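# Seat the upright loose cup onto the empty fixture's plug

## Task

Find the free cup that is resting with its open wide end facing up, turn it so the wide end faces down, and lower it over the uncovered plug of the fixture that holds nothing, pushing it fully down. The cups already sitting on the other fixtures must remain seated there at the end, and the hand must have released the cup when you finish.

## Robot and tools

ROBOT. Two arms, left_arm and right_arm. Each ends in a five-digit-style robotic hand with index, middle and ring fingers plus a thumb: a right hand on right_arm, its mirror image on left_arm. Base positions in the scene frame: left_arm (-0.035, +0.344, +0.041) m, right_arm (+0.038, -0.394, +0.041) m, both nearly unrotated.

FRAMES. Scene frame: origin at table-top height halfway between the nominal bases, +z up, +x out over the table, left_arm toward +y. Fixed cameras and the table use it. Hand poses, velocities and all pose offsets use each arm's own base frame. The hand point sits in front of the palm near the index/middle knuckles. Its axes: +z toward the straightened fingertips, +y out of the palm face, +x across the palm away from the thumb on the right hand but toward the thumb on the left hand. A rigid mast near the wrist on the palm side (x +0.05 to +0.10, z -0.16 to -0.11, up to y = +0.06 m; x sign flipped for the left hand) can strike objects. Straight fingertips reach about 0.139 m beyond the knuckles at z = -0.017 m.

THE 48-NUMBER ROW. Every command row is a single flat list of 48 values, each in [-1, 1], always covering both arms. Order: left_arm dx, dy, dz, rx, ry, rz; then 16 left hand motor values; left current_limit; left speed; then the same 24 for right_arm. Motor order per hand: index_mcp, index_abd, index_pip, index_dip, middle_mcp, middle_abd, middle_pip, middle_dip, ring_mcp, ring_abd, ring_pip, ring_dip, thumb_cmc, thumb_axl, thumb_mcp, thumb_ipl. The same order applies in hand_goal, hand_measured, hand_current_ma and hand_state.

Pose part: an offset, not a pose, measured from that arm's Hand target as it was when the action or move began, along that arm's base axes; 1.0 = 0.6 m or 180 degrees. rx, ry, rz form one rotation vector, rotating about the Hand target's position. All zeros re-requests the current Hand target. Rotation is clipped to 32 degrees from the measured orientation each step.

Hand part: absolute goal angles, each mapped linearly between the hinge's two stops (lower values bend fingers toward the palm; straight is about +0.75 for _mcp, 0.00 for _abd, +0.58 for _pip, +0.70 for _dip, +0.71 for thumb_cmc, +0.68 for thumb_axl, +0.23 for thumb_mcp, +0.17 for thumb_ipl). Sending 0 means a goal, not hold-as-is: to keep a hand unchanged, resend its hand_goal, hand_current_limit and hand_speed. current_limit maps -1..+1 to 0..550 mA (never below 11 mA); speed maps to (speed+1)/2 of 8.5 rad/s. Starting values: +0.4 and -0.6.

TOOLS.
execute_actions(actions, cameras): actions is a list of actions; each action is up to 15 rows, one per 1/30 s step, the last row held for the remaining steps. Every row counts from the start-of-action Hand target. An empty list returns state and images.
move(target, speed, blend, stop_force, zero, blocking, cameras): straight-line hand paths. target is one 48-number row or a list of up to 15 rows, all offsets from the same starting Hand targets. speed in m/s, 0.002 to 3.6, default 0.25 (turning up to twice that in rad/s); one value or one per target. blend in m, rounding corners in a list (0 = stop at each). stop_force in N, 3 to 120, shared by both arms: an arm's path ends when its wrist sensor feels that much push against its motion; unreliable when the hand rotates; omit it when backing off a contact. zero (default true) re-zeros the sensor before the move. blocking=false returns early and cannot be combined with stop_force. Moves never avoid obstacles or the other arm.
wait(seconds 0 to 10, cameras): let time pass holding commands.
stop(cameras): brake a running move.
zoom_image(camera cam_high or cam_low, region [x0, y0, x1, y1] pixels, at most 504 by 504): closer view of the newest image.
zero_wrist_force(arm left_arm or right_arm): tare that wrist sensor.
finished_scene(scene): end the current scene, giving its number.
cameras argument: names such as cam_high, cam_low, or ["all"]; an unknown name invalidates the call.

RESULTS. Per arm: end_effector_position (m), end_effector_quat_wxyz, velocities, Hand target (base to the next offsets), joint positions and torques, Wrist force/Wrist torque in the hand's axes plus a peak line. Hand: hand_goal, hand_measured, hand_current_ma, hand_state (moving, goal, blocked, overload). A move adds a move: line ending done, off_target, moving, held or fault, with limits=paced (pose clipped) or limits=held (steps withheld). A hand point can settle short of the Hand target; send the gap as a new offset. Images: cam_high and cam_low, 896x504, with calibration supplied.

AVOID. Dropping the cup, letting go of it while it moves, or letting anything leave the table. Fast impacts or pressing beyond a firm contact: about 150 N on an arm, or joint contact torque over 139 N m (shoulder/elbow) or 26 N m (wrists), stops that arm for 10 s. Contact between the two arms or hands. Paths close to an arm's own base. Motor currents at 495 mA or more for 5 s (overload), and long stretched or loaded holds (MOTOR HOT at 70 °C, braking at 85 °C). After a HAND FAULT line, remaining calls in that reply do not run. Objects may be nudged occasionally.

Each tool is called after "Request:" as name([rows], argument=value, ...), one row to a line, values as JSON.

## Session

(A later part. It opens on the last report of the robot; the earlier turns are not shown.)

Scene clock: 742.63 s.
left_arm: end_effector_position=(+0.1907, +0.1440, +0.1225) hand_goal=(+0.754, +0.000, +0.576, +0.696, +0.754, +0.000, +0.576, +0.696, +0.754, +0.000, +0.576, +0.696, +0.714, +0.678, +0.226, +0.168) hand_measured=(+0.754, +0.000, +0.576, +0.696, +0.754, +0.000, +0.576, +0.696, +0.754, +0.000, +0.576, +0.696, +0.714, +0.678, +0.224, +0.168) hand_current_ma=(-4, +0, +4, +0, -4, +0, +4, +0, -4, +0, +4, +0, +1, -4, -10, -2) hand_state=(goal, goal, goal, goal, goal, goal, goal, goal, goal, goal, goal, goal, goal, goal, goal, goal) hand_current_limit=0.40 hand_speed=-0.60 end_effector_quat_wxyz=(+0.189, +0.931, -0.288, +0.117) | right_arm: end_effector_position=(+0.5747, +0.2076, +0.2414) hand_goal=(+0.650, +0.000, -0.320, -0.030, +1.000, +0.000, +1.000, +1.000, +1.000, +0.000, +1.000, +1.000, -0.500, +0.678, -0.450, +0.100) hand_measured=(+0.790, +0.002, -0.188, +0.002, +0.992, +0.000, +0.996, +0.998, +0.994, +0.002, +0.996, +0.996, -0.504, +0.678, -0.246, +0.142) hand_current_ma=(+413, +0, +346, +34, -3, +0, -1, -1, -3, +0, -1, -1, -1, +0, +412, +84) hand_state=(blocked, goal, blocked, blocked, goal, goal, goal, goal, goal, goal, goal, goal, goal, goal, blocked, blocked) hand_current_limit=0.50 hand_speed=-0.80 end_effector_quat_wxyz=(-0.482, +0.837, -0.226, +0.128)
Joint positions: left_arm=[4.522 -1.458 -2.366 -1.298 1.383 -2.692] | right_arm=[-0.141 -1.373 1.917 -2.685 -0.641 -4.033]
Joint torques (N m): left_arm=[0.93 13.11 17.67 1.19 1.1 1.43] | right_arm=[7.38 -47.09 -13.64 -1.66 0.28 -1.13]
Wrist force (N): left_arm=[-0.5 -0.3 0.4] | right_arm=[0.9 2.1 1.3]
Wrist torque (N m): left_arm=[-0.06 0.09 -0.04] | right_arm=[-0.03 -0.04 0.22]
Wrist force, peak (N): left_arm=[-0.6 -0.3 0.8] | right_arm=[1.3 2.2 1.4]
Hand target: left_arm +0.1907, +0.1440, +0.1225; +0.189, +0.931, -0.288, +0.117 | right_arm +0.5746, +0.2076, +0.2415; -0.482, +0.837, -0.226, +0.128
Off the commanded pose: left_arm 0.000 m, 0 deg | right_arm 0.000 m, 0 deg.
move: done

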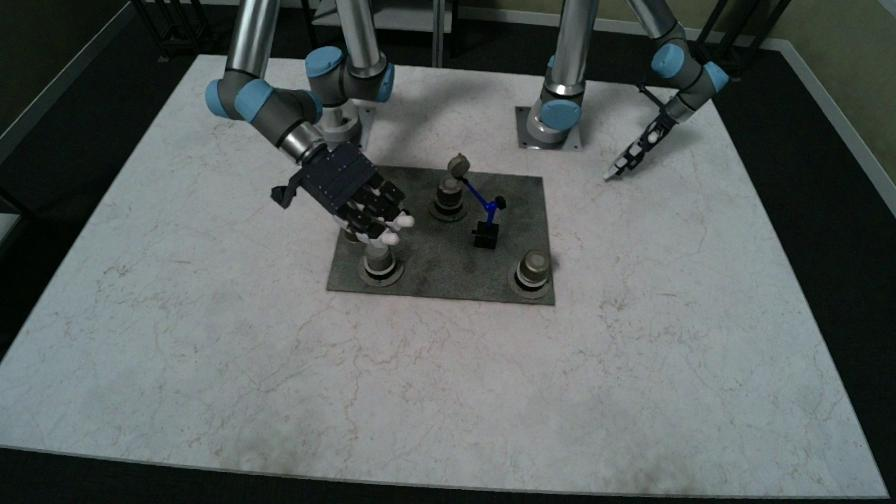

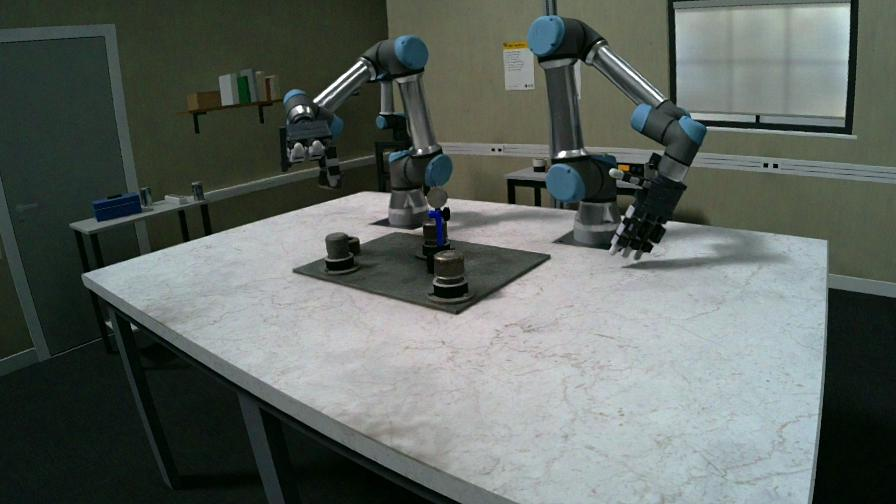

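Request:
move([
  [0,0,0,0,0,0,0.754,0,0.576,0.696,0.754,0,0.576,0.696,0.754,0,0.576,0.696,0.714,0.678,0.226,0.168,0.4,-0.6,-0.0132,-0.4878,0,0,0,-0.1667,0.65,0,-0.32,-0.03,1,0,1,1,1,0,1,1,-0.5,0.678,-0.45,0.1,0.5,-0.8],
  [0,0,0,0,0,0,0.754,0,0.576,0.696,0.754,0,0.576,0.696,0.754,0,0.576,0.696,0.714,0.678,0.226,0.168,0.4,-0.6,-0.0132,-0.4878,-0.3,0,0,-0.1667,0.65,0,-0.32,-0.03,1,0,1,1,1,0,1,1,-0.5,0.678,-0.45,0.1,0.5,-0.8],
], speed=0.15, blend=0.03, cameras=["all"])

Request:
zoom_image(camera="cam_high", region=[210, 180, 330, 300])

Request:
zoom_image(camera="cam_low", region=[200, 170, 320, 270])

Scene clock: 773.70 s.
left_arm: end_effector_position=(+0.1907, +0.1440, +0.1225) hand_goal=(+0.754, +0.000, +0.576, +0.696, +0.754, +0.000, +0.576, +0.696, +0.754, +0.000, +0.576, +0.696, +0.714, +0.678, +0.226, +0.168) hand_measured=(+0.754, +0.000, +0.576, +0.696, +0.754, +0.000, +0.576, +0.696, +0.754, +0.000, +0.576, +0.696, +0.714, +0.678, +0.224, +0.168) hand_current_ma=(-4, +0, +4, +0, -4, +0, +4, +0, -4, +0, +4, +0, +1, -4, -10, -2) hand_state=(goal, goal, goal, goal, goal, goal, goal, goal, goal, goal, goal, goal, goal, goal, goal, goal) hand_current_limit=0.40 hand_speed=-0.60 end_effector_quat_wxyz=(+0.189, +0.931, -0.288, +0.117) | right_arm: end_effector_position=(+0.5666, -0.0850, +0.0615) hand_goal=(+0.650, +0.000, -0.320, -0.030, +1.000, +0.000, +1.000, +1.000, +1.000, +0.000, +1.000, +1.000, -0.500, +0.678, -0.450, +0.100) hand_measured=(+0.790, +0.002, -0.188, +0.002, +0.992, +0.000, +0.996, +0.998, +0.992, +0.002, +0.996, +0.996, -0.504, +0.678, -0.246, +0.142) hand_current_ma=(+413, +0, +346, +34, -4, +0, -1, -1, -3, +0, -1, -1, -1, +0, +413, +84) hand_state=(blocked, goal, blocked, blocked, goal, goal, goal, goal, goal, goal, goal, goal, goal, goal, blocked, blocked) hand_current_limit=0.50 hand_speed=-0.80 end_effector_quat_wxyz=(-0.432, +0.750, -0.435, +0.248)
Joint positions: left_arm=[4.522 -1.458 -2.366 -1.298 1.383 -2.692] | right_arm=[-0.673 -1.107 2.184 -3.209 -0.636 -4.044]
Joint torques (N m): left_arm=[0.54 13.82 16.29 1.12 0.67 1.12] | right_arm=[5.34 -26.63 -21.83 -4.73 -0.13 -1.19]
Wrist force (N): left_arm=[-0.2 -0.1 0.3] | right_arm=[0.6 2.2 1.3]
Wrist torque (N m): left_arm=[-0.03 0.05 -0.01] | right_arm=[-0.02 0.00 0.11]
Wrist force, peak (N): left_arm=[-0.8 -0.4 0.5] | right_arm=[0.7 3.7 2.3]
Hand target: left_arm +0.1907, +0.1440, +0.1225; +0.189, +0.931, -0.288, +0.117 | right_arm +0.5667, -0.0851, +0.0615; -0.432, +0.750, -0.435, +0.248
Off the commanded pose: left_arm 0.000 m, 0 deg | right_arm 0.000 m, 0 deg.
move: done

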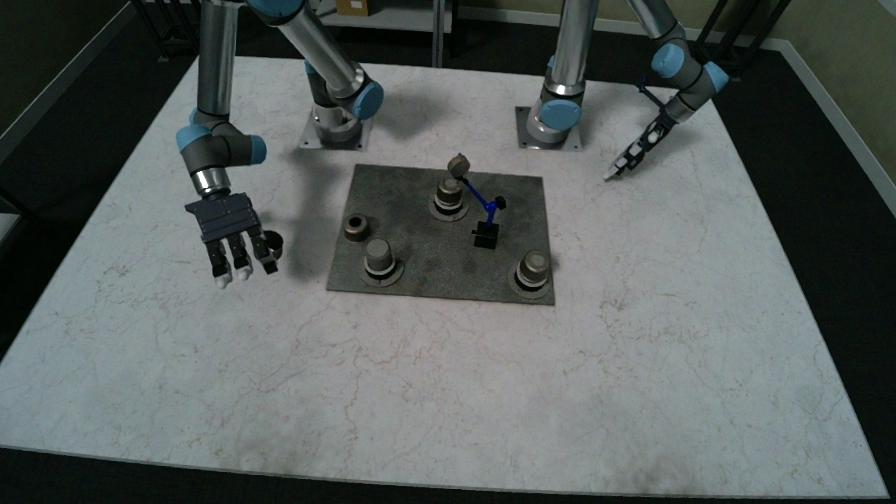

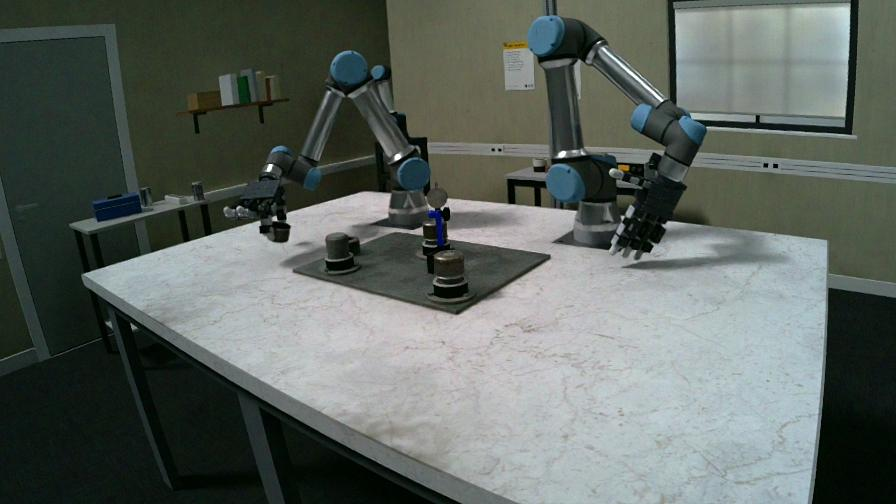

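Scaled by 4.200 from the camera's 896x504 image, which has a finer 1280x720 frame.

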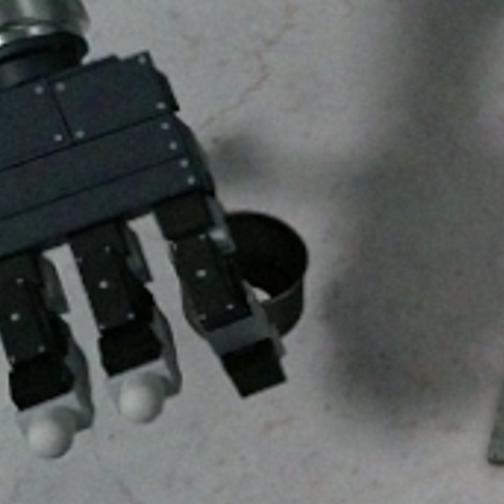

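Scaled by 4.200 from the camera's 896x504 image, which has a finer 1280x720 frame.

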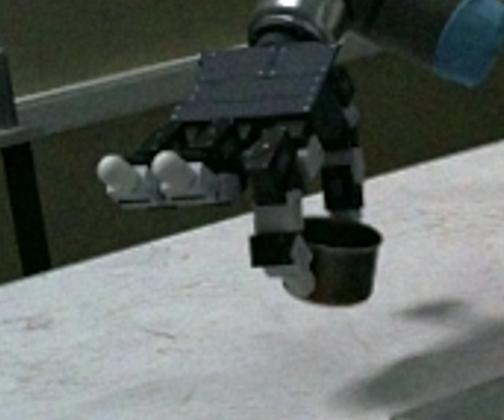

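Request:
move(target=[0,0,0,0,0,0,0.754,0,0.576,0.696,0.754,0,0.576,0.696,0.754,0,0.576,0.696,0.714,0.678,0.226,0.168,0.4,-0.6,0,0,-0.08,0,0,0,0.65,0,-0.32,-0.03,1,0,1,1,1,0,1,1,-0.5,0.678,-0.45,0.1,0.5,-0.8], speed=0.06)

Request:
move(target=[0,0,0,0,0,0,0.754,0,0.576,0.696,0.754,0,0.576,0.696,0.754,0,0.576,0.696,0.714,0.678,0.226,0.168,0.4,-0.6,0,0,-0.04,0,0,0,0.65,0,-0.32,-0.03,1,0,1,1,1,0,1,1,-0.5,0.678,-0.45,0.1,0.5,-0.8], speed=0.01, stop_force=3, cameras=["all"])

Request:
zoom_image(camera="cam_low", region=[200, 180, 320, 280])

Scene clock: 781.57 s.
left_arm: end_effector_position=(+0.1907, +0.1440, +0.1225) hand_goal=(+0.754, +0.000, +0.576, +0.696, +0.754, +0.000, +0.576, +0.696, +0.754, +0.000, +0.576, +0.696, +0.714, +0.678, +0.226, +0.168) hand_measured=(+0.754, +0.000, +0.576, +0.696, +0.754, +0.000, +0.576, +0.696, +0.754, +0.000, +0.576, +0.696, +0.714, +0.678, +0.224, +0.168) hand_current_ma=(-4, +0, +4, +0, -4, +0, +4, +0, -4, +0, +4, +0, +1, -4, -10, -2) hand_state=(goal, goal, goal, goal, goal, goal, goal, goal, goal, goal, goal, goal, goal, goal, goal, goal) hand_current_limit=0.40 hand_speed=-0.60 end_effector_quat_wxyz=(+0.189, +0.931, -0.288, +0.117) | right_arm: end_effector_position=(+0.5666, -0.0851, +0.0134) hand_goal=(+0.650, +0.000, -0.320, -0.030, +1.000, +0.000, +1.000, +1.000, +1.000, +0.000, +1.000, +1.000, -0.500, +0.678, -0.450, +0.100) hand_measured=(+0.790, +0.002, -0.188, +0.002, +0.992, +0.000, +0.996, +0.998, +0.992, +0.002, +0.996, +0.996, -0.504, +0.678, -0.246, +0.142) hand_current_ma=(+412, +0, +346, +34, -4, +0, -1, -1, -3, +0, -1, -1, -1, +0, +413, +84) hand_state=(blocked, goal, blocked, blocked, goal, goal, goal, goal, goal, goal, goal, goal, goal, goal, blocked, blocked) hand_current_limit=0.50 hand_speed=-0.80 end_effector_quat_wxyz=(-0.432, +0.750, -0.435, +0.248)
Joint positions: left_arm=[4.522 -1.458 -2.366 -1.298 1.383 -2.692] | right_arm=[-0.673 -0.981 2.187 -3.339 -0.636 -4.044]
Joint torques (N m): left_arm=[0.34 12.76 16.42 1.14 0.79 1.41] | right_arm=[-2.27 -49.14 -18.97 -1.02 0.79 0.9]
Wrist force (N): left_arm=[-0.4 0.2 0.4] | right_arm=[0.8 2.2 1.4]
Wrist torque (N m): left_arm=[0.00 0.06 -0.04] | right_arm=[-0.05 -0.02 0.13]
Wrist force, peak (N): left_arm=[-0.7 -0.1 0.9] | right_arm=[0.5 2.8 1.8]
Hand target: left_arm +0.1907, +0.1440, +0.1225; +0.189, +0.931, -0.288, +0.117 | right_arm +0.5667, -0.0851, +0.0135; -0.432, +0.750, -0.435, +0.248
Off the commanded pose: left_arm 0.000 m, 0 deg | right_arm 0.000 m, 0 deg.
move: done

Scene clock: 784.07 s.
left_arm: end_effector_position=(+0.1907, +0.1440, +0.1225) hand_goal=(+0.754, +0.000, +0.576, +0.696, +0.754, +0.000, +0.576, +0.696, +0.754, +0.000, +0.576, +0.696, +0.714, +0.678, +0.226, +0.168) hand_measured=(+0.754, +0.000, +0.576, +0.696, +0.754, +0.000, +0.576, +0.696, +0.754, +0.000, +0.576, +0.696, +0.714, +0.678, +0.224, +0.168) hand_current_ma=(-4, +0, +4, +0, -4, +0, +4, +0, -4, +0, +4, +0, +1, -4, -10, -2) hand_state=(goal, goal, goal, goal, goal, goal, goal, goal, goal, goal, goal, goal, goal, goal, goal, goal) hand_current_limit=0.40 hand_speed=-0.60 end_effector_quat_wxyz=(+0.189, +0.931, -0.288, +0.117) | right_arm: end_effector_position=(+0.5667, -0.0851, -0.0034) hand_goal=(+0.650, +0.000, -0.320, -0.030, +1.000, +0.000, +1.000, +1.000, +1.000, +0.000, +1.000, +1.000, -0.500, +0.678, -0.450, +0.100) hand_measured=(+0.790, +0.002, -0.188, +0.002, +0.992, +0.000, +0.996, +0.998, +0.992, +0.002, +0.996, +0.996, -0.506, +0.678, -0.246, +0.142) hand_current_ma=(+412, +0, +346, +34, -4, +0, -1, -1, -3, +0, -1, -1, -2, +0, +413, +84) hand_state=(blocked, goal, blocked, blocked, goal, goal, goal, goal, goal, goal, goal, goal, goal, goal, blocked, blocked) hand_current_limit=0.50 hand_speed=-0.80 end_effector_quat_wxyz=(-0.432, +0.750, -0.435, +0.249)
Joint positions: left_arm=[4.522 -1.458 -2.366 -1.298 1.383 -2.692] | right_arm=[-0.673 -0.935 2.185 -3.382 -0.636 -4.044]
Joint torques (N m): left_arm=[0.51 13.15 16.41 1.18 0.9 1.47] | right_arm=[7.02 -52.24 1.05 -1.3 0.7 -1.24]
Wrist force (N): left_arm=[-0.6 -0.2 0.5] | right_arm=[0.6 1.6 1.2]
Wrist torque (N m): left_arm=[-0.07 0.09 -0.05] | right_arm=[-0.08 -0.03 0.13]
Wrist force, peak (N): left_arm=[-0.3 0.0 1.1] | right_arm=[1.2 -2.5 -0.9]
Hand target: left_arm +0.1907, +0.1440, +0.1225; +0.189, +0.931, -0.288, +0.117 | right_arm +0.5667, -0.0851, -0.0034; -0.432, +0.750, -0.435, +0.248 (not the last commanded pose)
Off the commanded pose: left_arm 0.000 m, 0 deg | right_arm 0.007 m, 0 deg.
move: contact (right_arm)

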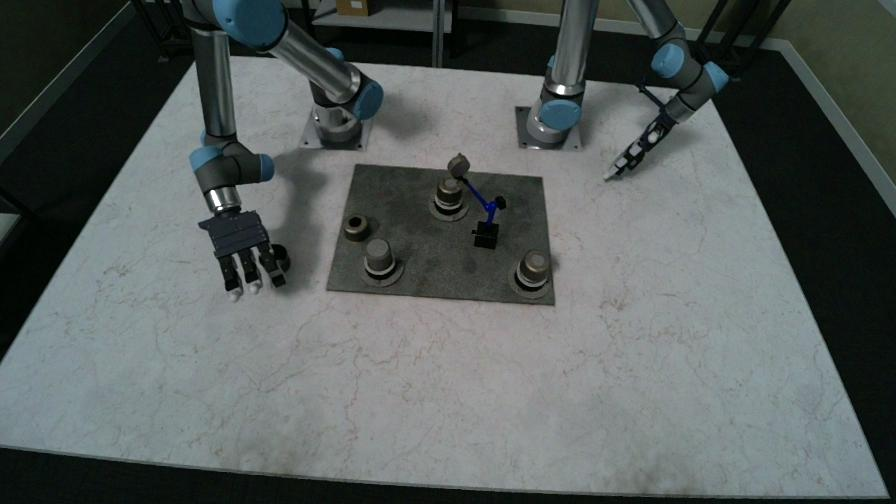

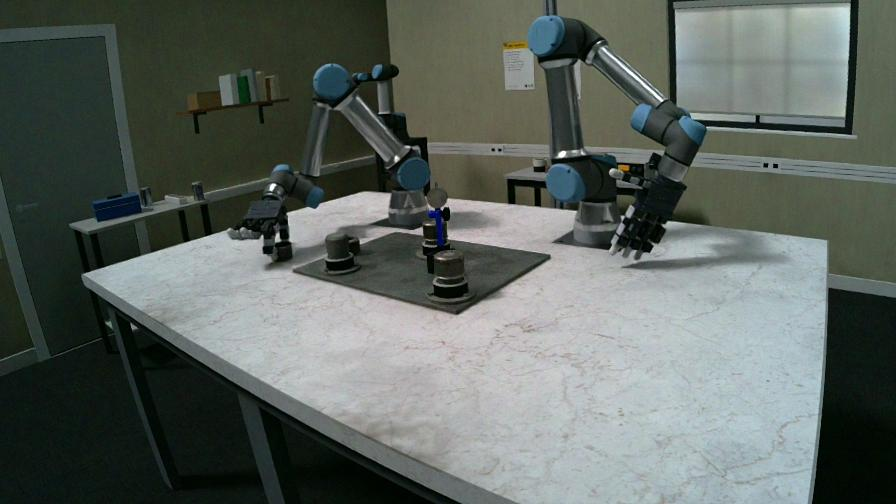

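Scaled by 4.200 from the camera's 896x504 image, which has a finer 1280x720 frame.

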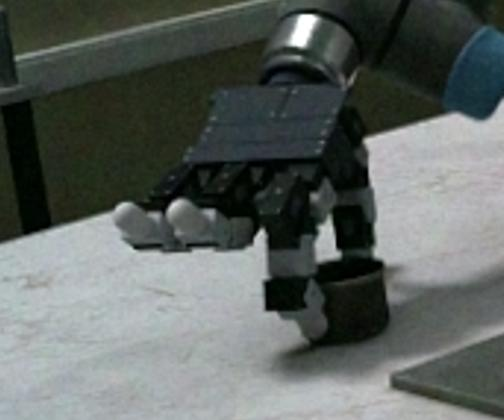

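Request:
move(target=[0,0,0,0,0,0,0.754,0,0.576,0.696,0.754,0,0.576,0.696,0.754,0,0.576,0.696,0.714,0.678,0.226,0.168,0.4,-0.6,0,0,0,0,0,0,0.9,0,-0.1,0.03,1,0,1,1,1,0,1,1,-0.5,0.678,-0.13,0.142,0.5,-0.8], speed=0.05)

Request:
move(target=[0,0,0,0,0,0,0.754,0,0.576,0.696,0.754,0,0.576,0.696,0.754,0,0.576,0.696,0.714,0.678,0.226,0.168,0.4,-0.6,-0.0014,-0.0008,0,0.0111,-0.0192,0,0.9,0,-0.1,0.03,1,0,1,1,1,0,1,1,-0.5,0.678,-0.13,0.142,0.5,-0.8], speed=0.05, cameras=["cam_low"])

Request:
zoom_image(camera="cam_low", region=[250, 220, 310, 270])

Scene clock: 815.50 s.
left_arm: end_effector_position=(+0.1907, +0.1440, +0.1225) hand_goal=(+0.754, +0.000, +0.576, +0.696, +0.754, +0.000, +0.576, +0.696, +0.754, +0.000, +0.576, +0.696, +0.714, +0.678, +0.226, +0.168) hand_measured=(+0.754, +0.000, +0.576, +0.696, +0.754, +0.000, +0.576, +0.696, +0.754, +0.000, +0.576, +0.696, +0.714, +0.678, +0.224, +0.168) hand_current_ma=(-4, +0, +4, +0, -4, +0, +4, +0, -4, +0, +4, +0, +1, -4, -10, -2) hand_state=(goal, goal, goal, goal, goal, goal, goal, goal, goal, goal, goal, goal, goal, goal, goal, goal) hand_current_limit=0.40 hand_speed=-0.60 end_effector_quat_wxyz=(+0.189, +0.931, -0.288, +0.117) | right_arm: end_effector_position=(+0.5667, -0.0851, -0.0034) hand_goal=(+0.900, +0.000, -0.100, +0.030, +1.000, +0.000, +1.000, +1.000, +1.000, +0.000, +1.000, +1.000, -0.500, +0.678, -0.130, +0.142) hand_measured=(+0.880, +0.002, -0.104, +0.032, +0.992, +0.000, +0.996, +0.998, +0.992, +0.002, +0.996, +0.996, -0.504, +0.678, -0.132, +0.144) hand_current_ma=(-16, +0, -1, +0, -4, +0, -1, -1, -3, +0, -1, -1, -1, +0, +0, +1) hand_state=(goal, goal, goal, goal, goal, goal, goal, goal, goal, goal, goal, goal, goal, goal, goal, goal) hand_current_limit=0.50 hand_speed=-0.80 end_effector_quat_wxyz=(-0.432, +0.750, -0.435, +0.249)
Joint positions: left_arm=[4.522 -1.458 -2.366 -1.298 1.383 -2.692] | right_arm=[-0.673 -0.935 2.185 -3.382 -0.636 -4.044]
Joint torques (N m): left_arm=[0.8 12.09 17.1 1.03 0.96 1.41] | right_arm=[4.52 -45.07 0.74 -2.25 0.66 -1.36]
Wrist force (N): left_arm=[-0.7 0.1 0.5] | right_arm=[0.7 0.0 0.2]
Wrist torque (N m): left_arm=[-0.02 0.11 -0.06] | right_arm=[-0.05 -0.05 0.16]
Wrist force, peak (N): left_arm=[-0.2 -0.2 1.1] | right_arm=[1.1 -2.4 -0.6]
Hand target: left_arm +0.1907, +0.1440, +0.1225; +0.189, +0.931, -0.288, +0.117 | right_arm +0.5667, -0.0851, -0.0034; -0.432, +0.750, -0.435, +0.248
Off the commanded pose: left_arm 0.000 m, 0 deg | right_arm 0.000 m, 0 deg.
move: done

Scene clock: 816.53 s.
left_arm: end_effector_position=(+0.1907, +0.1440, +0.1225) hand_goal=(+0.754, +0.000, +0.576, +0.696, +0.754, +0.000, +0.576, +0.696, +0.754, +0.000, +0.576, +0.696, +0.714, +0.678, +0.226, +0.168) hand_measured=(+0.754, +0.000, +0.576, +0.696, +0.754, +0.000, +0.576, +0.696, +0.754, +0.000, +0.576, +0.696, +0.714, +0.678, +0.224, +0.168) hand_current_ma=(-4, +0, +4, +0, -4, +0, +4, +0, -4, +0, +4, +0, +1, -4, -10, -2) hand_state=(goal, goal, goal, goal, goal, goal, goal, goal, goal, goal, goal, goal, goal, goal, goal, goal) hand_current_limit=0.40 hand_speed=-0.60 end_effector_quat_wxyz=(+0.189, +0.931, -0.288, +0.117) | right_arm: end_effector_position=(+0.5657, -0.0855, -0.0035) hand_goal=(+0.900, +0.000, -0.100, +0.030, +1.000, +0.000, +1.000, +1.000, +1.000, +0.000, +1.000, +1.000, -0.500, +0.678, -0.130, +0.142) hand_measured=(+0.880, +0.002, -0.104, +0.032, +0.992, +0.000, +0.996, +0.998, +0.992, +0.002, +0.996, +0.996, -0.504, +0.678, -0.132, +0.144) hand_current_ma=(-16, +0, -1, +0, -4, +0, -1, -1, -3, +0, -1, -1, -1, +0, +0, +1) hand_state=(goal, goal, goal, goal, goal, goal, goal, goal, goal, goal, goal, goal, goal, goal, goal, goal) hand_current_limit=0.50 hand_speed=-0.80 end_effector_quat_wxyz=(-0.458, +0.734, -0.426, +0.263)
Joint positions: left_arm=[4.522 -1.458 -2.366 -1.298 1.383 -2.692] | right_arm=[-0.701 -0.899 2.198 -3.473 -0.567 -4.022]
Joint torques (N m): left_arm=[-0.61 13.53 17.19 0.99 0.74 1.51] | right_arm=[6.08 -50.06 -12.29 -0.55 -0.78 -1.5]
Wrist force (N): left_arm=[-0.2 -0.2 0.4] | right_arm=[0.7 -0.1 0.3]
Wrist torque (N m): left_arm=[-0.06 0.05 -0.01] | right_arm=[-0.07 -0.03 0.19]
Wrist force, peak (N): left_arm=[-0.6 -0.3 0.6] | right_arm=[0.9 0.1 0.5]
Hand target: left_arm +0.1907, +0.1440, +0.1225; +0.189, +0.931, -0.288, +0.117 | right_arm +0.5658, -0.0855, -0.0034; -0.458, +0.734, -0.426, +0.263
Off the commanded pose: left_arm 0.000 m, 0 deg | right_arm 0.000 m, 0 deg.
move: done
Images, in order (width x height): cam_low 896x504.

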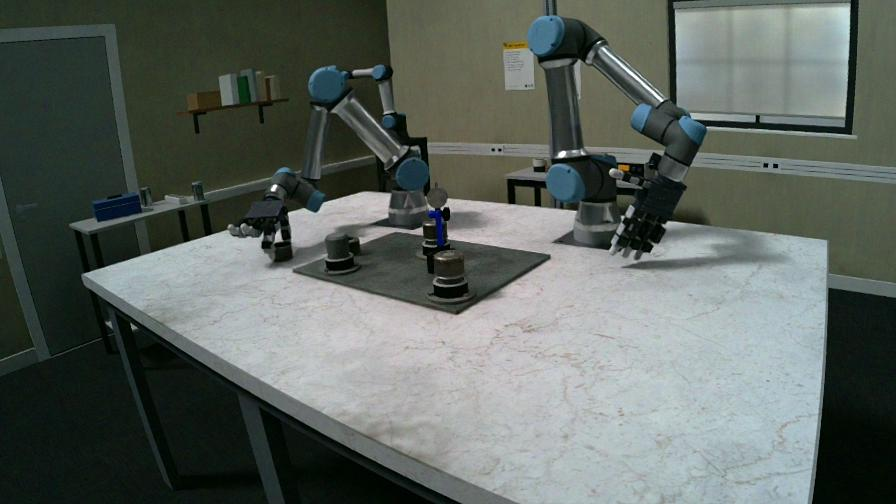

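Scaled by 8.400 from the camera's 896x504 image, which has a finer 1280x720 frame.

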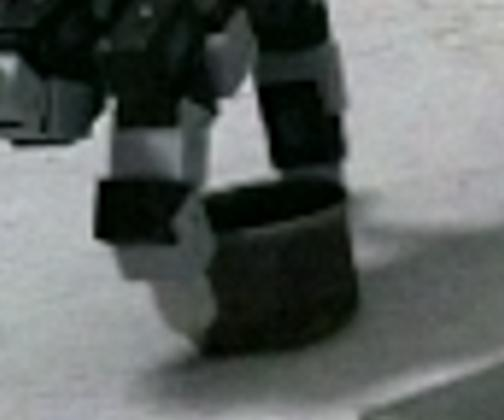

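Request:
move(target=[0,0,0,0,0,0,0.754,0,0.576,0.696,0.754,0,0.576,0.696,0.754,0,0.576,0.696,0.714,0.678,0.226,0.168,0.4,-0.6,0,0,-0.022,0,0,0,0.9,0,-0.1,0.03,1,0,1,1,1,0,1,1,-0.5,0.678,-0.13,0.142,0.5,-0.8], speed=0.008, stop_force=3, cameras=["cam_low"])

Request:
zoom_image(camera="cam_low", region=[250, 220, 310, 270])

Scene clock: 821.57 s.
left_arm: end_effector_position=(+0.1907, +0.1440, +0.1225) hand_goal=(+0.754, +0.000, +0.576, +0.696, +0.754, +0.000, +0.576, +0.696, +0.754, +0.000, +0.576, +0.696, +0.714, +0.678, +0.226, +0.168) hand_measured=(+0.754, +0.000, +0.576, +0.696, +0.754, +0.000, +0.576, +0.696, +0.754, +0.000, +0.576, +0.696, +0.714, +0.678, +0.224, +0.168) hand_current_ma=(-4, +0, +4, +0, -4, +0, +4, +0, -4, +0, +4, +0, +1, -4, -10, -2) hand_state=(goal, goal, goal, goal, goal, goal, goal, goal, goal, goal, goal, goal, goal, goal, goal, goal) hand_current_limit=0.40 hand_speed=-0.60 end_effector_quat_wxyz=(+0.189, +0.931, -0.288, +0.117) | right_arm: end_effector_position=(+0.5658, -0.0855, -0.0136) hand_goal=(+0.900, +0.000, -0.100, +0.030, +1.000, +0.000, +1.000, +1.000, +1.000, +0.000, +1.000, +1.000, -0.500, +0.678, -0.130, +0.142) hand_measured=(+0.880, +0.002, -0.104, +0.032, +0.992, +0.000, +0.996, +0.998, +0.992, +0.002, +0.996, +0.996, -0.504, +0.678, -0.132, +0.144) hand_current_ma=(-16, +0, -1, +0, -4, +0, -1, -1, -3, +0, -1, -1, -1, +0, +0, +0) hand_state=(goal, goal, goal, goal, goal, goal, goal, goal, goal, goal, goal, goal, goal, goal, goal, goal) hand_current_limit=0.50 hand_speed=-0.80 end_effector_quat_wxyz=(-0.458, +0.734, -0.426, +0.263)
Joint positions: left_arm=[4.522 -1.458 -2.366 -1.298 1.383 -2.692] | right_arm=[-0.701 -0.871 2.194 -3.498 -0.567 -4.023]
Joint torques (N m): left_arm=[0.29 13.03 16.82 1.04 0.92 1.7] | right_arm=[5.42 -48.81 3.3 -0.47 1.8 -1.56]
Wrist force (N): left_arm=[-0.4 0.0 0.7] | right_arm=[1.0 -2.5 -1.2]
Wrist torque (N m): left_arm=[-0.04 0.07 -0.04] | right_arm=[-0.23 -0.07 0.24]
Wrist force, peak (N): left_arm=[-0.7 0.0 0.9] | right_arm=[1.2 -6.6 -3.6]
Hand target: left_arm +0.1907, +0.1440, +0.1225; +0.189, +0.931, -0.288, +0.117 | right_arm +0.5658, -0.0855, -0.0136; -0.458, +0.734, -0.426, +0.263 (not the last commanded pose)
Off the commanded pose: left_arm 0.000 m, 0 deg | right_arm 0.003 m, 0 deg.
move: contact (right_arm)
Images, in order (width x height): cam_low 896x504.

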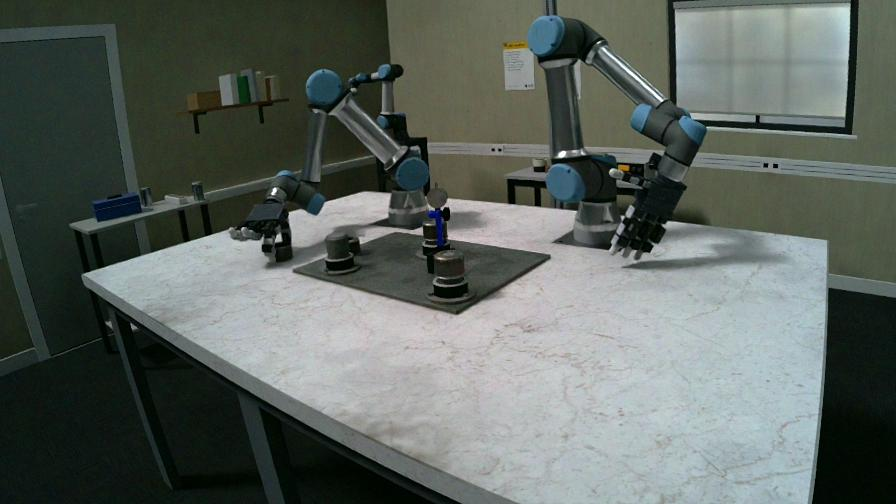

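Scaled by 8.400 from the camera's 896x504 image, which has a finer 1280x720 frame.

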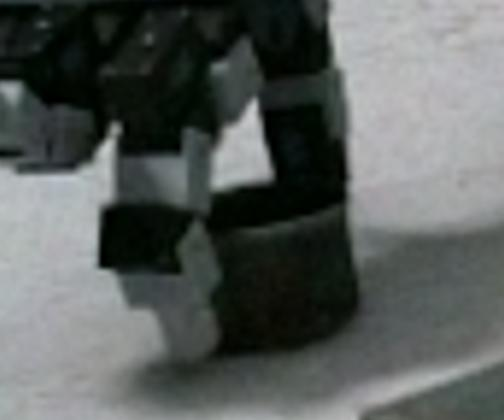

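Request:
move(target=[0,0,0,0,0,0,0.754,0,0.576,0.696,0.754,0,0.576,0.696,0.754,0,0.576,0.696,0.714,0.678,0.226,0.168,0.4,-0.6,0,0,0.0017,0,0,0,0.84,0,-0.17,0.01,1,0,1,1,1,0,1,1,-0.5,0.678,-0.21,0.142,0.2,-0.8], speed=0.02)

Request:
move(target=[0,0,0,0,0,0,0.754,0,0.576,0.696,0.754,0,0.576,0.696,0.754,0,0.576,0.696,0.714,0.678,0.226,0.168,0.4,-0.6,0,0,-0.0035,0,0,0,0.84,0,-0.17,0.01,1,0,1,1,1,0,1,1,-0.5,0.678,-0.21,0.142,0.2,-0.8], speed=0.02)

Request:
move(target=[0,0,0,0,0,0,0.754,0,0.576,0.696,0.754,0,0.576,0.696,0.754,0,0.576,0.696,0.714,0.678,0.226,0.168,0.4,-0.6,0,0,0,0,0,0,0.753,0,-0.299,-0.029,1,0,1,1,1,0,1,1,-0.5,0.678,-0.393,0.114,0.2,-0.8], speed=0.02)

Request:
move(target=[0,0,0,0,0,0,0.754,0,0.576,0.696,0.754,0,0.576,0.696,0.754,0,0.576,0.696,0.714,0.678,0.226,0.168,0.4,-0.6,0,0,0,0,0,0,0.65,0,-0.32,-0.03,1,0,1,1,1,0,1,1,-0.5,0.678,-0.45,0.1,0.5,-0.8], speed=0.02, cameras=["cam_low"])

Request:
zoom_image(camera="cam_low", region=[250, 220, 310, 270])

Scene clock: 834.80 s.
left_arm: end_effector_position=(+0.1907, +0.1440, +0.1225) hand_goal=(+0.754, +0.000, +0.576, +0.696, +0.754, +0.000, +0.576, +0.696, +0.754, +0.000, +0.576, +0.696, +0.714, +0.678, +0.226, +0.168) hand_measured=(+0.754, +0.000, +0.576, +0.696, +0.754, +0.000, +0.576, +0.696, +0.754, +0.000, +0.576, +0.696, +0.714, +0.678, +0.224, +0.168) hand_current_ma=(-4, +0, +4, +0, -4, +0, +4, +0, -4, +0, +4, +0, +1, -4, -10, -2) hand_state=(goal, goal, goal, goal, goal, goal, goal, goal, goal, goal, goal, goal, goal, goal, goal, goal) hand_current_limit=0.40 hand_speed=-0.60 end_effector_quat_wxyz=(+0.189, +0.931, -0.288, +0.117) | right_arm: end_effector_position=(+0.5658, -0.0855, -0.0125) hand_goal=(+0.840, +0.000, -0.170, +0.010, +1.000, +0.000, +1.000, +1.000, +1.000, +0.000, +1.000, +1.000, -0.500, +0.678, -0.210, +0.142) hand_measured=(+0.834, +0.002, -0.168, +0.012, +0.992, +0.000, +0.996, +0.998, +0.992, +0.002, +0.996, +0.996, -0.504, +0.678, -0.206, +0.144) hand_current_ma=(-2, +0, +0, +1, -4, +0, -1, -1, -3, +0, -1, -1, -1, +0, +1, +1) hand_state=(goal, goal, goal, goal, goal, goal, goal, goal, goal, goal, goal, goal, goal, goal, goal, goal) hand_current_limit=0.20 hand_speed=-0.80 end_effector_quat_wxyz=(-0.458, +0.734, -0.426, +0.263)
Joint positions: left_arm=[4.522 -1.458 -2.366 -1.298 1.383 -2.692] | right_arm=[-0.701 -0.874 2.194 -3.496 -0.567 -4.023]
Joint torques (N m): left_arm=[0.89 13.01 18.19 1.06 1.05 1.64] | right_arm=[5.71 -46.15 1.44 -1.07 -0.45 -1.24]
Wrist force (N): left_arm=[-0.3 0.2 0.5] | right_arm=[0.8 0.2 0.3]
Wrist torque (N m): left_arm=[-0.01 0.06 -0.03] | right_arm=[-0.04 -0.04 0.22]
Wrist force, peak (N): left_arm=[-0.2 -0.4 1.0] | right_arm=[1.3 -2.7 -1.3]
Hand target: left_arm +0.1907, +0.1440, +0.1225; +0.189, +0.931, -0.288, +0.117 | right_arm +0.5658, -0.0855, -0.0126; -0.458, +0.734, -0.426, +0.263
Off the commanded pose: left_arm 0.000 m, 0 deg | right_arm 0.000 m, 0 deg.
move: done

Scene clock: 835.50 s.
left_arm: end_effector_position=(+0.1907, +0.1440, +0.1225) hand_goal=(+0.754, +0.000, +0.576, +0.696, +0.754, +0.000, +0.576, +0.696, +0.754, +0.000, +0.576, +0.696, +0.714, +0.678, +0.226, +0.168) hand_measured=(+0.754, +0.000, +0.576, +0.696, +0.754, +0.000, +0.576, +0.696, +0.754, +0.000, +0.576, +0.696, +0.714, +0.678, +0.224, +0.168) hand_current_ma=(-4, +0, +4, +0, -4, +0, +4, +0, -4, +0, +4, +0, +1, -4, -10, -2) hand_state=(goal, goal, goal, goal, goal, goal, goal, goal, goal, goal, goal, goal, goal, goal, goal, goal) hand_current_limit=0.40 hand_speed=-0.60 end_effector_quat_wxyz=(+0.189, +0.931, -0.288, +0.117) | right_arm: end_effector_position=(+0.5658, -0.0855, -0.0147) hand_goal=(+0.840, +0.000, -0.170, +0.010, +1.000, +0.000, +1.000, +1.000, +1.000, +0.000, +1.000, +1.000, -0.500, +0.678, -0.210, +0.142) hand_measured=(+0.834, +0.002, -0.168, +0.012, +0.992, +0.000, +0.996, +0.998, +0.992, +0.002, +0.996, +0.996, -0.504, +0.678, -0.206, +0.144) hand_current_ma=(-2, +0, +0, +1, -4, +0, -1, -1, -3, +0, -1, -1, -1, +0, +1, +1) hand_state=(goal, goal, goal, goal, goal, goal, goal, goal, goal, goal, goal, goal, goal, goal, goal, goal) hand_current_limit=0.20 hand_speed=-0.80 end_effector_quat_wxyz=(-0.458, +0.734, -0.426, +0.263)
Joint positions: left_arm=[4.522 -1.458 -2.366 -1.298 1.383 -2.692] | right_arm=[-0.701 -0.868 2.193 -3.501 -0.567 -4.023]
Joint torques (N m): left_arm=[0.66 12.8 16.42 0.91 0.85 1.59] | right_arm=[6.95 -38.48 -16.36 -3.73 -0.21 -1.69]
Wrist force (N): left_arm=[-0.4 0.1 0.5] | right_arm=[1.0 0.0 0.4]
Wrist torque (N m): left_arm=[-0.04 0.07 -0.03] | right_arm=[-0.06 -0.06 0.23]
Wrist force, peak (N): left_arm=[-0.6 -0.1 0.8] | right_arm=[1.0 0.0 0.4]
Hand target: left_arm +0.1907, +0.1440, +0.1225; +0.189, +0.931, -0.288, +0.117 | right_arm +0.5658, -0.0855, -0.0147; -0.458, +0.734, -0.426, +0.263
Off the commanded pose: left_arm 0.000 m, 0 deg | right_arm 0.000 m, 0 deg.
move: done

Scene clock: 836.00 s.
left_arm: end_effector_position=(+0.1907, +0.1440, +0.1225) hand_goal=(+0.754, +0.000, +0.576, +0.696, +0.754, +0.000, +0.576, +0.696, +0.754, +0.000, +0.576, +0.696, +0.714, +0.678, +0.226, +0.168) hand_measured=(+0.754, +0.000, +0.576, +0.696, +0.754, +0.000, +0.576, +0.696, +0.754, +0.000, +0.576, +0.696, +0.714, +0.678, +0.224, +0.168) hand_current_ma=(-4, +0, +4, +0, -4, +0, +4, +0, -4, +0, +4, +0, +1, -4, -10, -2) hand_state=(goal, goal, goal, goal, goal, goal, goal, goal, goal, goal, goal, goal, goal, goal, goal, goal) hand_current_limit=0.40 hand_speed=-0.60 end_effector_quat_wxyz=(+0.189, +0.931, -0.288, +0.117) | right_arm: end_effector_position=(+0.5658, -0.0855, -0.0147) hand_goal=(+0.754, +0.000, -0.298, -0.028, +1.000, +0.000, +1.000, +1.000, +1.000, +0.000, +1.000, +1.000, -0.500, +0.678, -0.392, +0.114) hand_measured=(+0.806, +0.002, -0.200, -0.010, +0.992, +0.000, +0.996, +0.998, +0.992, +0.002, +0.996, +0.996, -0.504, +0.678, -0.242, +0.140) hand_current_ma=(+81, +0, +210, +12, -4, +0, -1, -1, -3, +0, -1, -1, -1, +0, +330, +38) hand_state=(blocked, goal, blocked, goal, goal, goal, goal, goal, goal, goal, goal, goal, goal, goal, blocked, blocked) hand_current_limit=0.20 hand_speed=-0.80 end_effector_quat_wxyz=(-0.458, +0.734, -0.426, +0.263)
Joint positions: left_arm=[4.522 -1.458 -2.366 -1.298 1.383 -2.692] | right_arm=[-0.701 -0.868 2.193 -3.501 -0.567 -4.023]
Joint torques (N m): left_arm=[-0.06 12.73 17.44 0.95 0.98 1.55] | right_arm=[6.46 -47.32 -15.58 -1.04 -0.26 -1.21]
Wrist force (N): left_arm=[-0.3 0.0 0.5] | right_arm=[0.9 -0.3 -0.4]
Wrist torque (N m): left_arm=[-0.04 0.05 -0.02] | right_arm=[-0.14 -0.07 0.23]
Wrist force, peak (N): left_arm=[-0.5 -0.3 0.6] | right_arm=[0.7 0.5 0.9]
Hand target: left_arm +0.1907, +0.1440, +0.1225; +0.189, +0.931, -0.288, +0.117 | right_arm +0.5658, -0.0855, -0.0147; -0.458, +0.734, -0.426, +0.263
Off the commanded pose: left_arm 0.000 m, 0 deg | right_arm 0.000 m, 0 deg.
move: done

Scene clock: 836.50 s.
left_arm: end_effector_position=(+0.1907, +0.1440, +0.1225) hand_goal=(+0.754, +0.000, +0.576, +0.696, +0.754, +0.000, +0.576, +0.696, +0.754, +0.000, +0.576, +0.696, +0.714, +0.678, +0.226, +0.168) hand_measured=(+0.754, +0.000, +0.576, +0.696, +0.754, +0.000, +0.576, +0.696, +0.754, +0.000, +0.576, +0.696, +0.714, +0.678, +0.224, +0.168) hand_current_ma=(-4, +0, +4, +0, -4, +0, +4, +0, -4, +0, +4, +0, +1, -4, -10, -2) hand_state=(goal, goal, goal, goal, goal, goal, goal, goal, goal, goal, goal, goal, goal, goal, goal, goal) hand_current_limit=0.40 hand_speed=-0.60 end_effector_quat_wxyz=(+0.189, +0.931, -0.288, +0.117) | right_arm: end_effector_position=(+0.5658, -0.0855, -0.0147) hand_goal=(+0.650, +0.000, -0.320, -0.030, +1.000, +0.000, +1.000, +1.000, +1.000, +0.000, +1.000, +1.000, -0.500, +0.678, -0.450, +0.100) hand_measured=(+0.804, +0.002, -0.202, -0.010, +0.992, +0.000, +0.996, +0.998, +0.992, +0.002, +0.996, +0.996, -0.504, +0.678, -0.244, +0.140) hand_current_ma=(+412, +0, +289, +16, -4, +0, -1, -1, -3, +0, -1, -1, -1, +0, +413, +78) hand_state=(blocked, goal, blocked, blocked, goal, goal, goal, goal, goal, goal, goal, goal, goal, goal, blocked, blocked) hand_current_limit=0.50 hand_speed=-0.80 end_effector_quat_wxyz=(-0.458, +0.734, -0.426, +0.263)
Joint positions: left_arm=[4.522 -1.458 -2.366 -1.298 1.383 -2.692] | right_arm=[-0.701 -0.868 2.193 -3.501 -0.567 -4.023]
Joint torques (N m): left_arm=[0.22 13.46 17.64 1.19 0.98 1.6] | right_arm=[6.27 -50.11 -12.62 -0.9 0.38 -0.57]
Wrist force (N): left_arm=[-0.5 0.1 0.6] | right_arm=[0.8 -0.3 0.4]
Wrist torque (N m): left_arm=[-0.04 0.09 -0.05] | right_arm=[-0.05 -0.04 0.24]
Wrist force, peak (N): left_arm=[-0.5 0.1 0.6] | right_arm=[0.9 -0.6 0.5]
Hand target: left_arm +0.1907, +0.1440, +0.1225; +0.189, +0.931, -0.288, +0.117 | right_arm +0.5658, -0.0855, -0.0147; -0.458, +0.734, -0.426, +0.263
Off the commanded pose: left_arm 0.000 m, 0 deg | right_arm 0.000 m, 0 deg.
move: done
Images, in order (width x height): cam_low 896x504.

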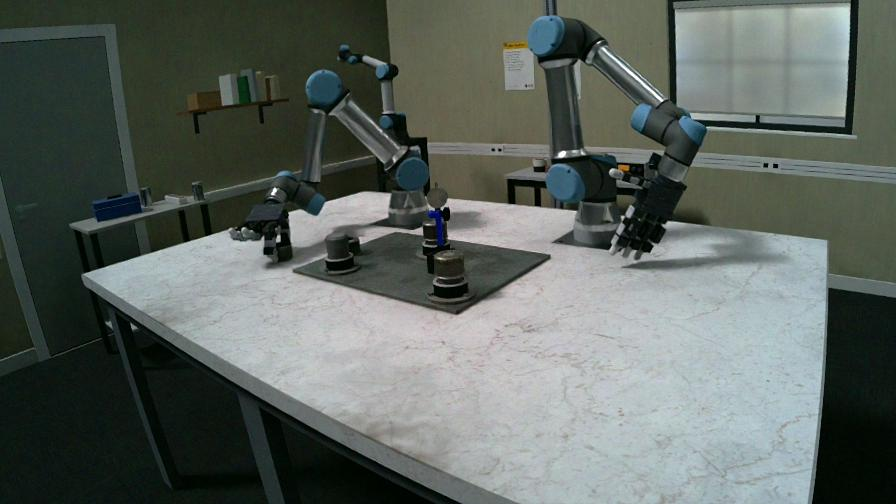

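Scaled by 8.400 from the camera's 896x504 image, which has a finer 1280x720 frame.

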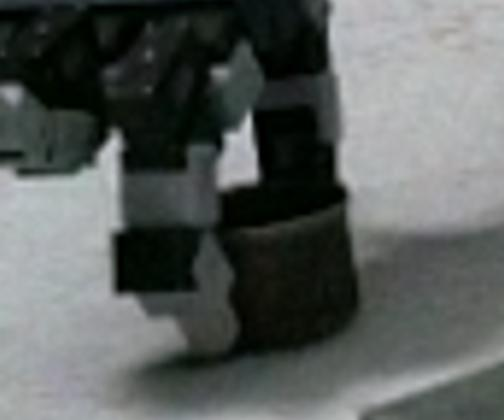

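Request:
move(target=[0,0,0,0,0,0,0.754,0,0.576,0.696,0.754,0,0.576,0.696,0.754,0,0.576,0.696,0.714,0.678,0.226,0.168,0.4,-0.6,0,0,0.15,0,0,0,0.65,0,-0.32,-0.03,1,0,1,1,1,0,1,1,-0.5,0.678,-0.45,0.1,0.5,-0.8], speed=0.08, cameras=["all"])

Request:
zoom_image(camera="cam_low", region=[230, 190, 310, 260])

Request:
zoom_image(camera="cam_high", region=[220, 200, 320, 300])

Scene clock: 847.50 s.
left_arm: end_effector_position=(+0.1907, +0.1440, +0.1225) hand_goal=(+0.754, +0.000, +0.576, +0.696, +0.754, +0.000, +0.576, +0.696, +0.754, +0.000, +0.576, +0.696, +0.714, +0.678, +0.226, +0.168) hand_measured=(+0.754, +0.000, +0.576, +0.696, +0.754, +0.000, +0.576, +0.696, +0.754, +0.000, +0.576, +0.696, +0.714, +0.678, +0.224, +0.168) hand_current_ma=(-4, +0, +4, +0, -4, +0, +4, +0, -4, +0, +4, +0, +1, -4, -10, -2) hand_state=(goal, goal, goal, goal, goal, goal, goal, goal, goal, goal, goal, goal, goal, goal, goal, goal) hand_current_limit=0.40 hand_speed=-0.60 end_effector_quat_wxyz=(+0.189, +0.931, -0.288, +0.117) | right_arm: end_effector_position=(+0.5659, -0.0856, +0.0754) hand_goal=(+0.650, +0.000, -0.320, -0.030, +1.000, +0.000, +1.000, +1.000, +1.000, +0.000, +1.000, +1.000, -0.500, +0.678, -0.450, +0.100) hand_measured=(+0.792, +0.002, -0.202, +0.000, +0.992, +0.000, +0.996, +0.998, +0.992, +0.002, +0.996, +0.996, -0.506, +0.676, -0.244, +0.140) hand_current_ma=(+413, +0, +289, +30, -4, +0, -1, -1, -3, +0, -1, -1, -2, -1, +413, +80) hand_state=(blocked, goal, blocked, blocked, goal, goal, goal, goal, goal, goal, goal, goal, goal, goal, blocked, blocked) hand_current_limit=0.50 hand_speed=-0.80 end_effector_quat_wxyz=(-0.458, +0.734, -0.426, +0.263)
Joint positions: left_arm=[4.522 -1.458 -2.366 -1.298 1.383 -2.692] | right_arm=[-0.701 -1.113 2.201 -3.263 -0.567 -4.023]
Joint torques (N m): left_arm=[0.7 13.13 17.12 0.96 1.13 1.64] | right_arm=[-5.75 -38.25 -6.85 -3.56 0.59 -0.2]
Wrist force (N): left_arm=[-0.3 -0.4 0.5] | right_arm=[0.9 2.0 1.4]
Wrist torque (N m): left_arm=[-0.09 0.07 -0.02] | right_arm=[-0.07 -0.02 0.24]
Wrist force, peak (N): left_arm=[-0.6 -0.1 0.9] | right_arm=[0.9 3.3 1.9]
Hand target: left_arm +0.1907, +0.1440, +0.1225; +0.189, +0.931, -0.288, +0.117 | right_arm +0.5658, -0.0855, +0.0753; -0.458, +0.734, -0.426, +0.263
Off the commanded pose: left_arm 0.000 m, 0 deg | right_arm 0.000 m, 0 deg.
move: done

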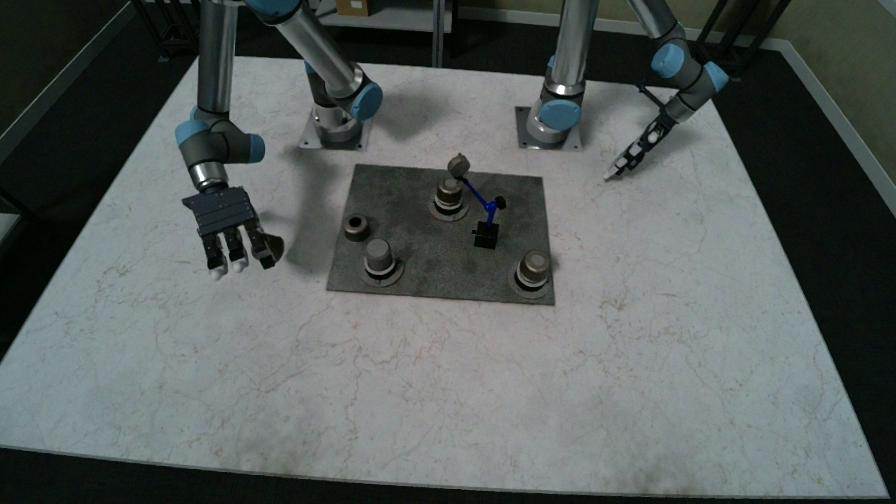

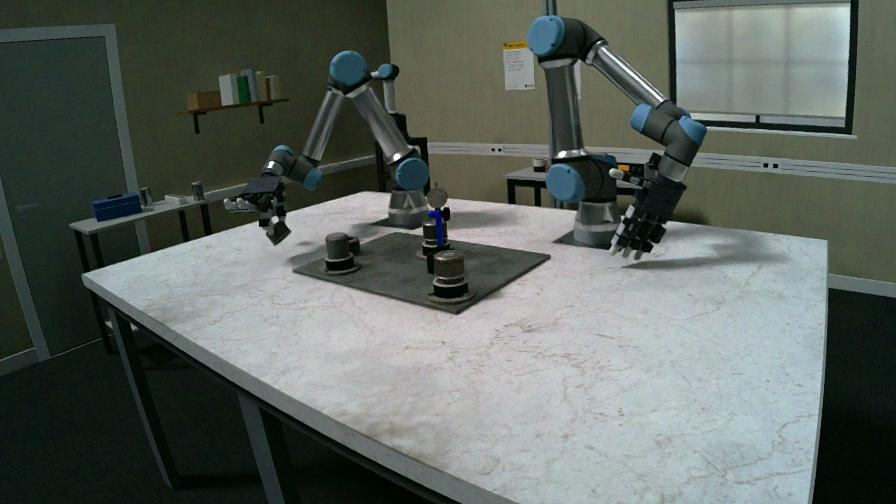

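Scaled by 6.300 from the camera's 896x504 image, which has a finer 1280x720 frame.

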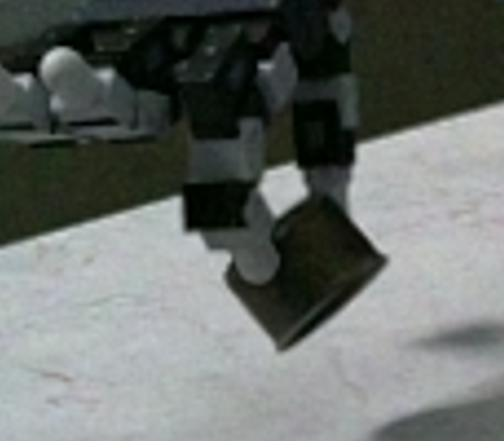

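Scaled by 5.040 from the camera's 896x504 image, which has a finer 1280x720 frame.

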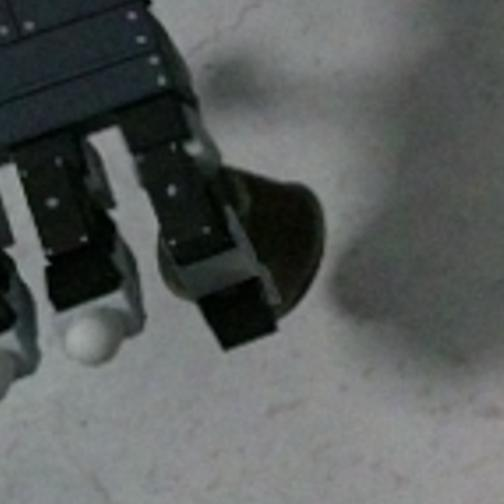

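Request:
move(target=[0,0,0,0,0,0,0.754,0,0.576,0.696,0.754,0,0.576,0.696,0.754,0,0.576,0.696,0.714,0.678,0.226,0.168,0.4,-0.6,-0.012,0.0208,0.0192,-0.1925,-0.1111,0,0.65,0,-0.32,-0.03,1,0,1,1,1,0,1,1,-0.5,0.678,-0.45,0.1,0.5,-0.8], speed=0.15, cameras=["all"])

Request:
zoom_image(camera="cam_low", region=[230, 190, 310, 260])

Request:
zoom_image(camera="cam_high", region=[220, 200, 320, 300])

Scene clock: 873.03 s.
left_arm: end_effector_position=(+0.1907, +0.1440, +0.1225) hand_goal=(+0.754, +0.000, +0.576, +0.696, +0.754, +0.000, +0.576, +0.696, +0.754, +0.000, +0.576, +0.696, +0.714, +0.678, +0.226, +0.168) hand_measured=(+0.754, +0.000, +0.576, +0.696, +0.754, +0.000, +0.576, +0.696, +0.754, +0.000, +0.576, +0.696, +0.714, +0.678, +0.224, +0.168) hand_current_ma=(-4, +0, +4, +0, -4, +0, +4, +0, -4, +0, +4, +0, +1, -4, -10, -2) hand_state=(goal, goal, goal, goal, goal, goal, goal, goal, goal, goal, goal, goal, goal, goal, goal, goal) hand_current_limit=0.40 hand_speed=-0.60 end_effector_quat_wxyz=(+0.189, +0.931, -0.288, +0.117) | right_arm: end_effector_position=(+0.5586, -0.0730, +0.0867) hand_goal=(+0.650, +0.000, -0.320, -0.030, +1.000, +0.000, +1.000, +1.000, +1.000, +0.000, +1.000, +1.000, -0.500, +0.678, -0.450, +0.100) hand_measured=(+0.792, +0.002, -0.202, +0.000, +0.992, +0.000, +0.996, +0.998, +0.992, +0.002, +0.996, +0.996, -0.490, +0.682, -0.244, +0.140) hand_current_ma=(+412, +0, +289, +30, -4, +0, -1, -1, -3, +0, -1, -1, +5, +2, +413, +80) hand_state=(blocked, goal, blocked, blocked, goal, goal, goal, goal, goal, goal, goal, goal, goal, goal, blocked, blocked) hand_current_limit=0.50 hand_speed=-0.80 end_effector_quat_wxyz=(-0.286, +0.781, -0.244, +0.499)
Joint positions: left_arm=[4.522 -1.458 -2.366 -1.298 1.383 -2.692] | right_arm=[-0.566 -1.047 2.388 -4.013 -0.845 -4.214]
Joint torques (N m): left_arm=[0.18 13.25 16.76 0.64 1.32 1.58] | right_arm=[-7.23 -44.82 -15.95 -4.48 2.01 -0.61]
Wrist force (N): left_arm=[-0.2 0.0 0.7] | right_arm=[0.1 2.2 1.2]
Wrist torque (N m): left_arm=[-0.05 0.05 -0.02] | right_arm=[0.04 -0.14 0.26]
Wrist force, peak (N): left_arm=[-0.8 0.0 1.0] | right_arm=[1.4 2.3 1.4]
Hand target: left_arm +0.1907, +0.1440, +0.1225; +0.189, +0.931, -0.288, +0.117 | right_arm +0.5586, -0.0731, +0.0869; -0.286, +0.781, -0.244, +0.499
Off the commanded pose: left_arm 0.000 m, 0 deg | right_arm 0.000 m, 0 deg.
move: done

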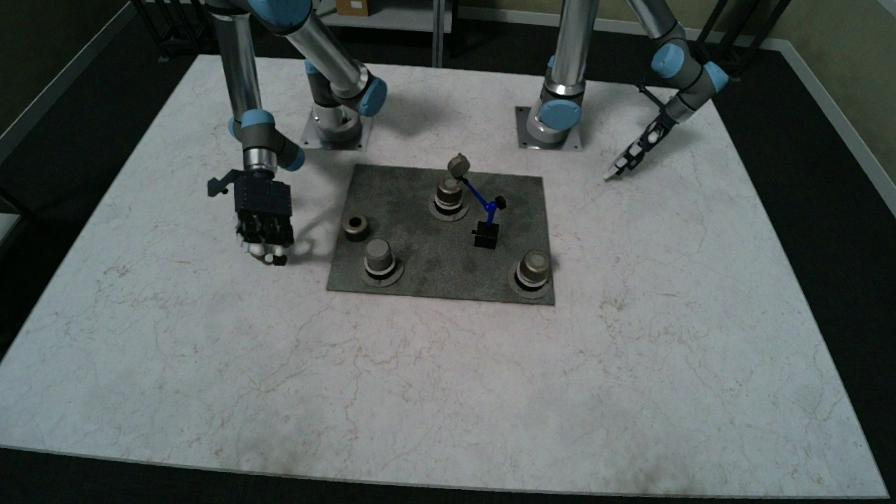

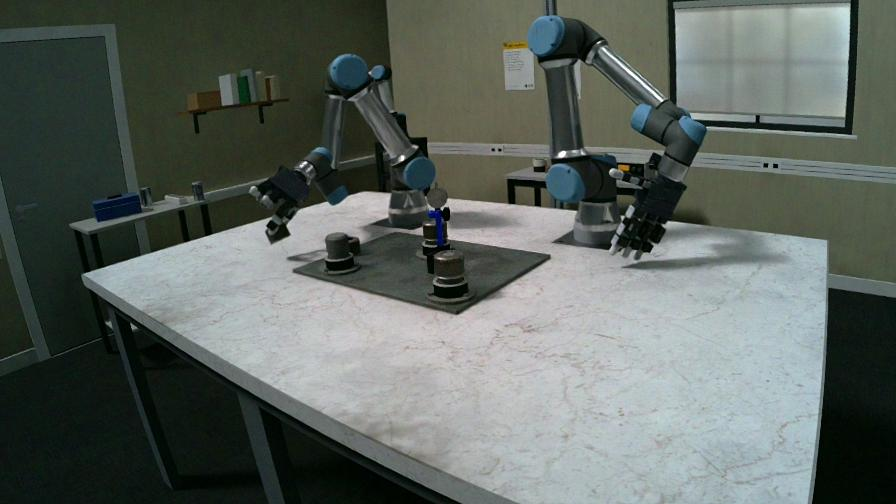

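Scaled by 6.300 from the camera's 896x504 image, which has a finer 1280x720 frame.

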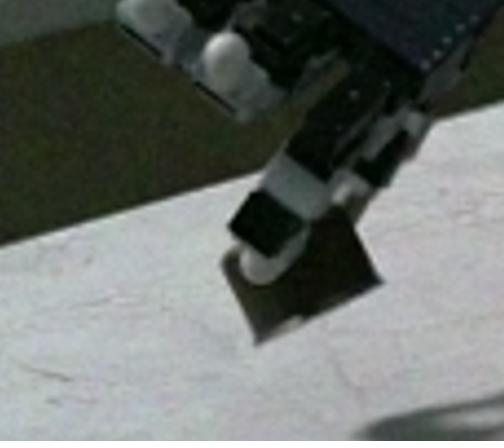

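Scaled by 5.040 from the camera's 896x504 image, which has a finer 1280x720 frame.

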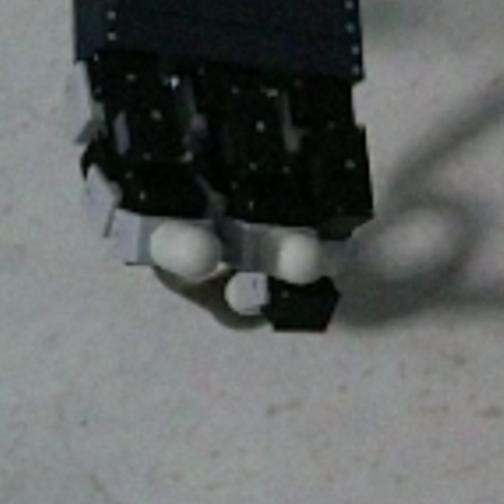

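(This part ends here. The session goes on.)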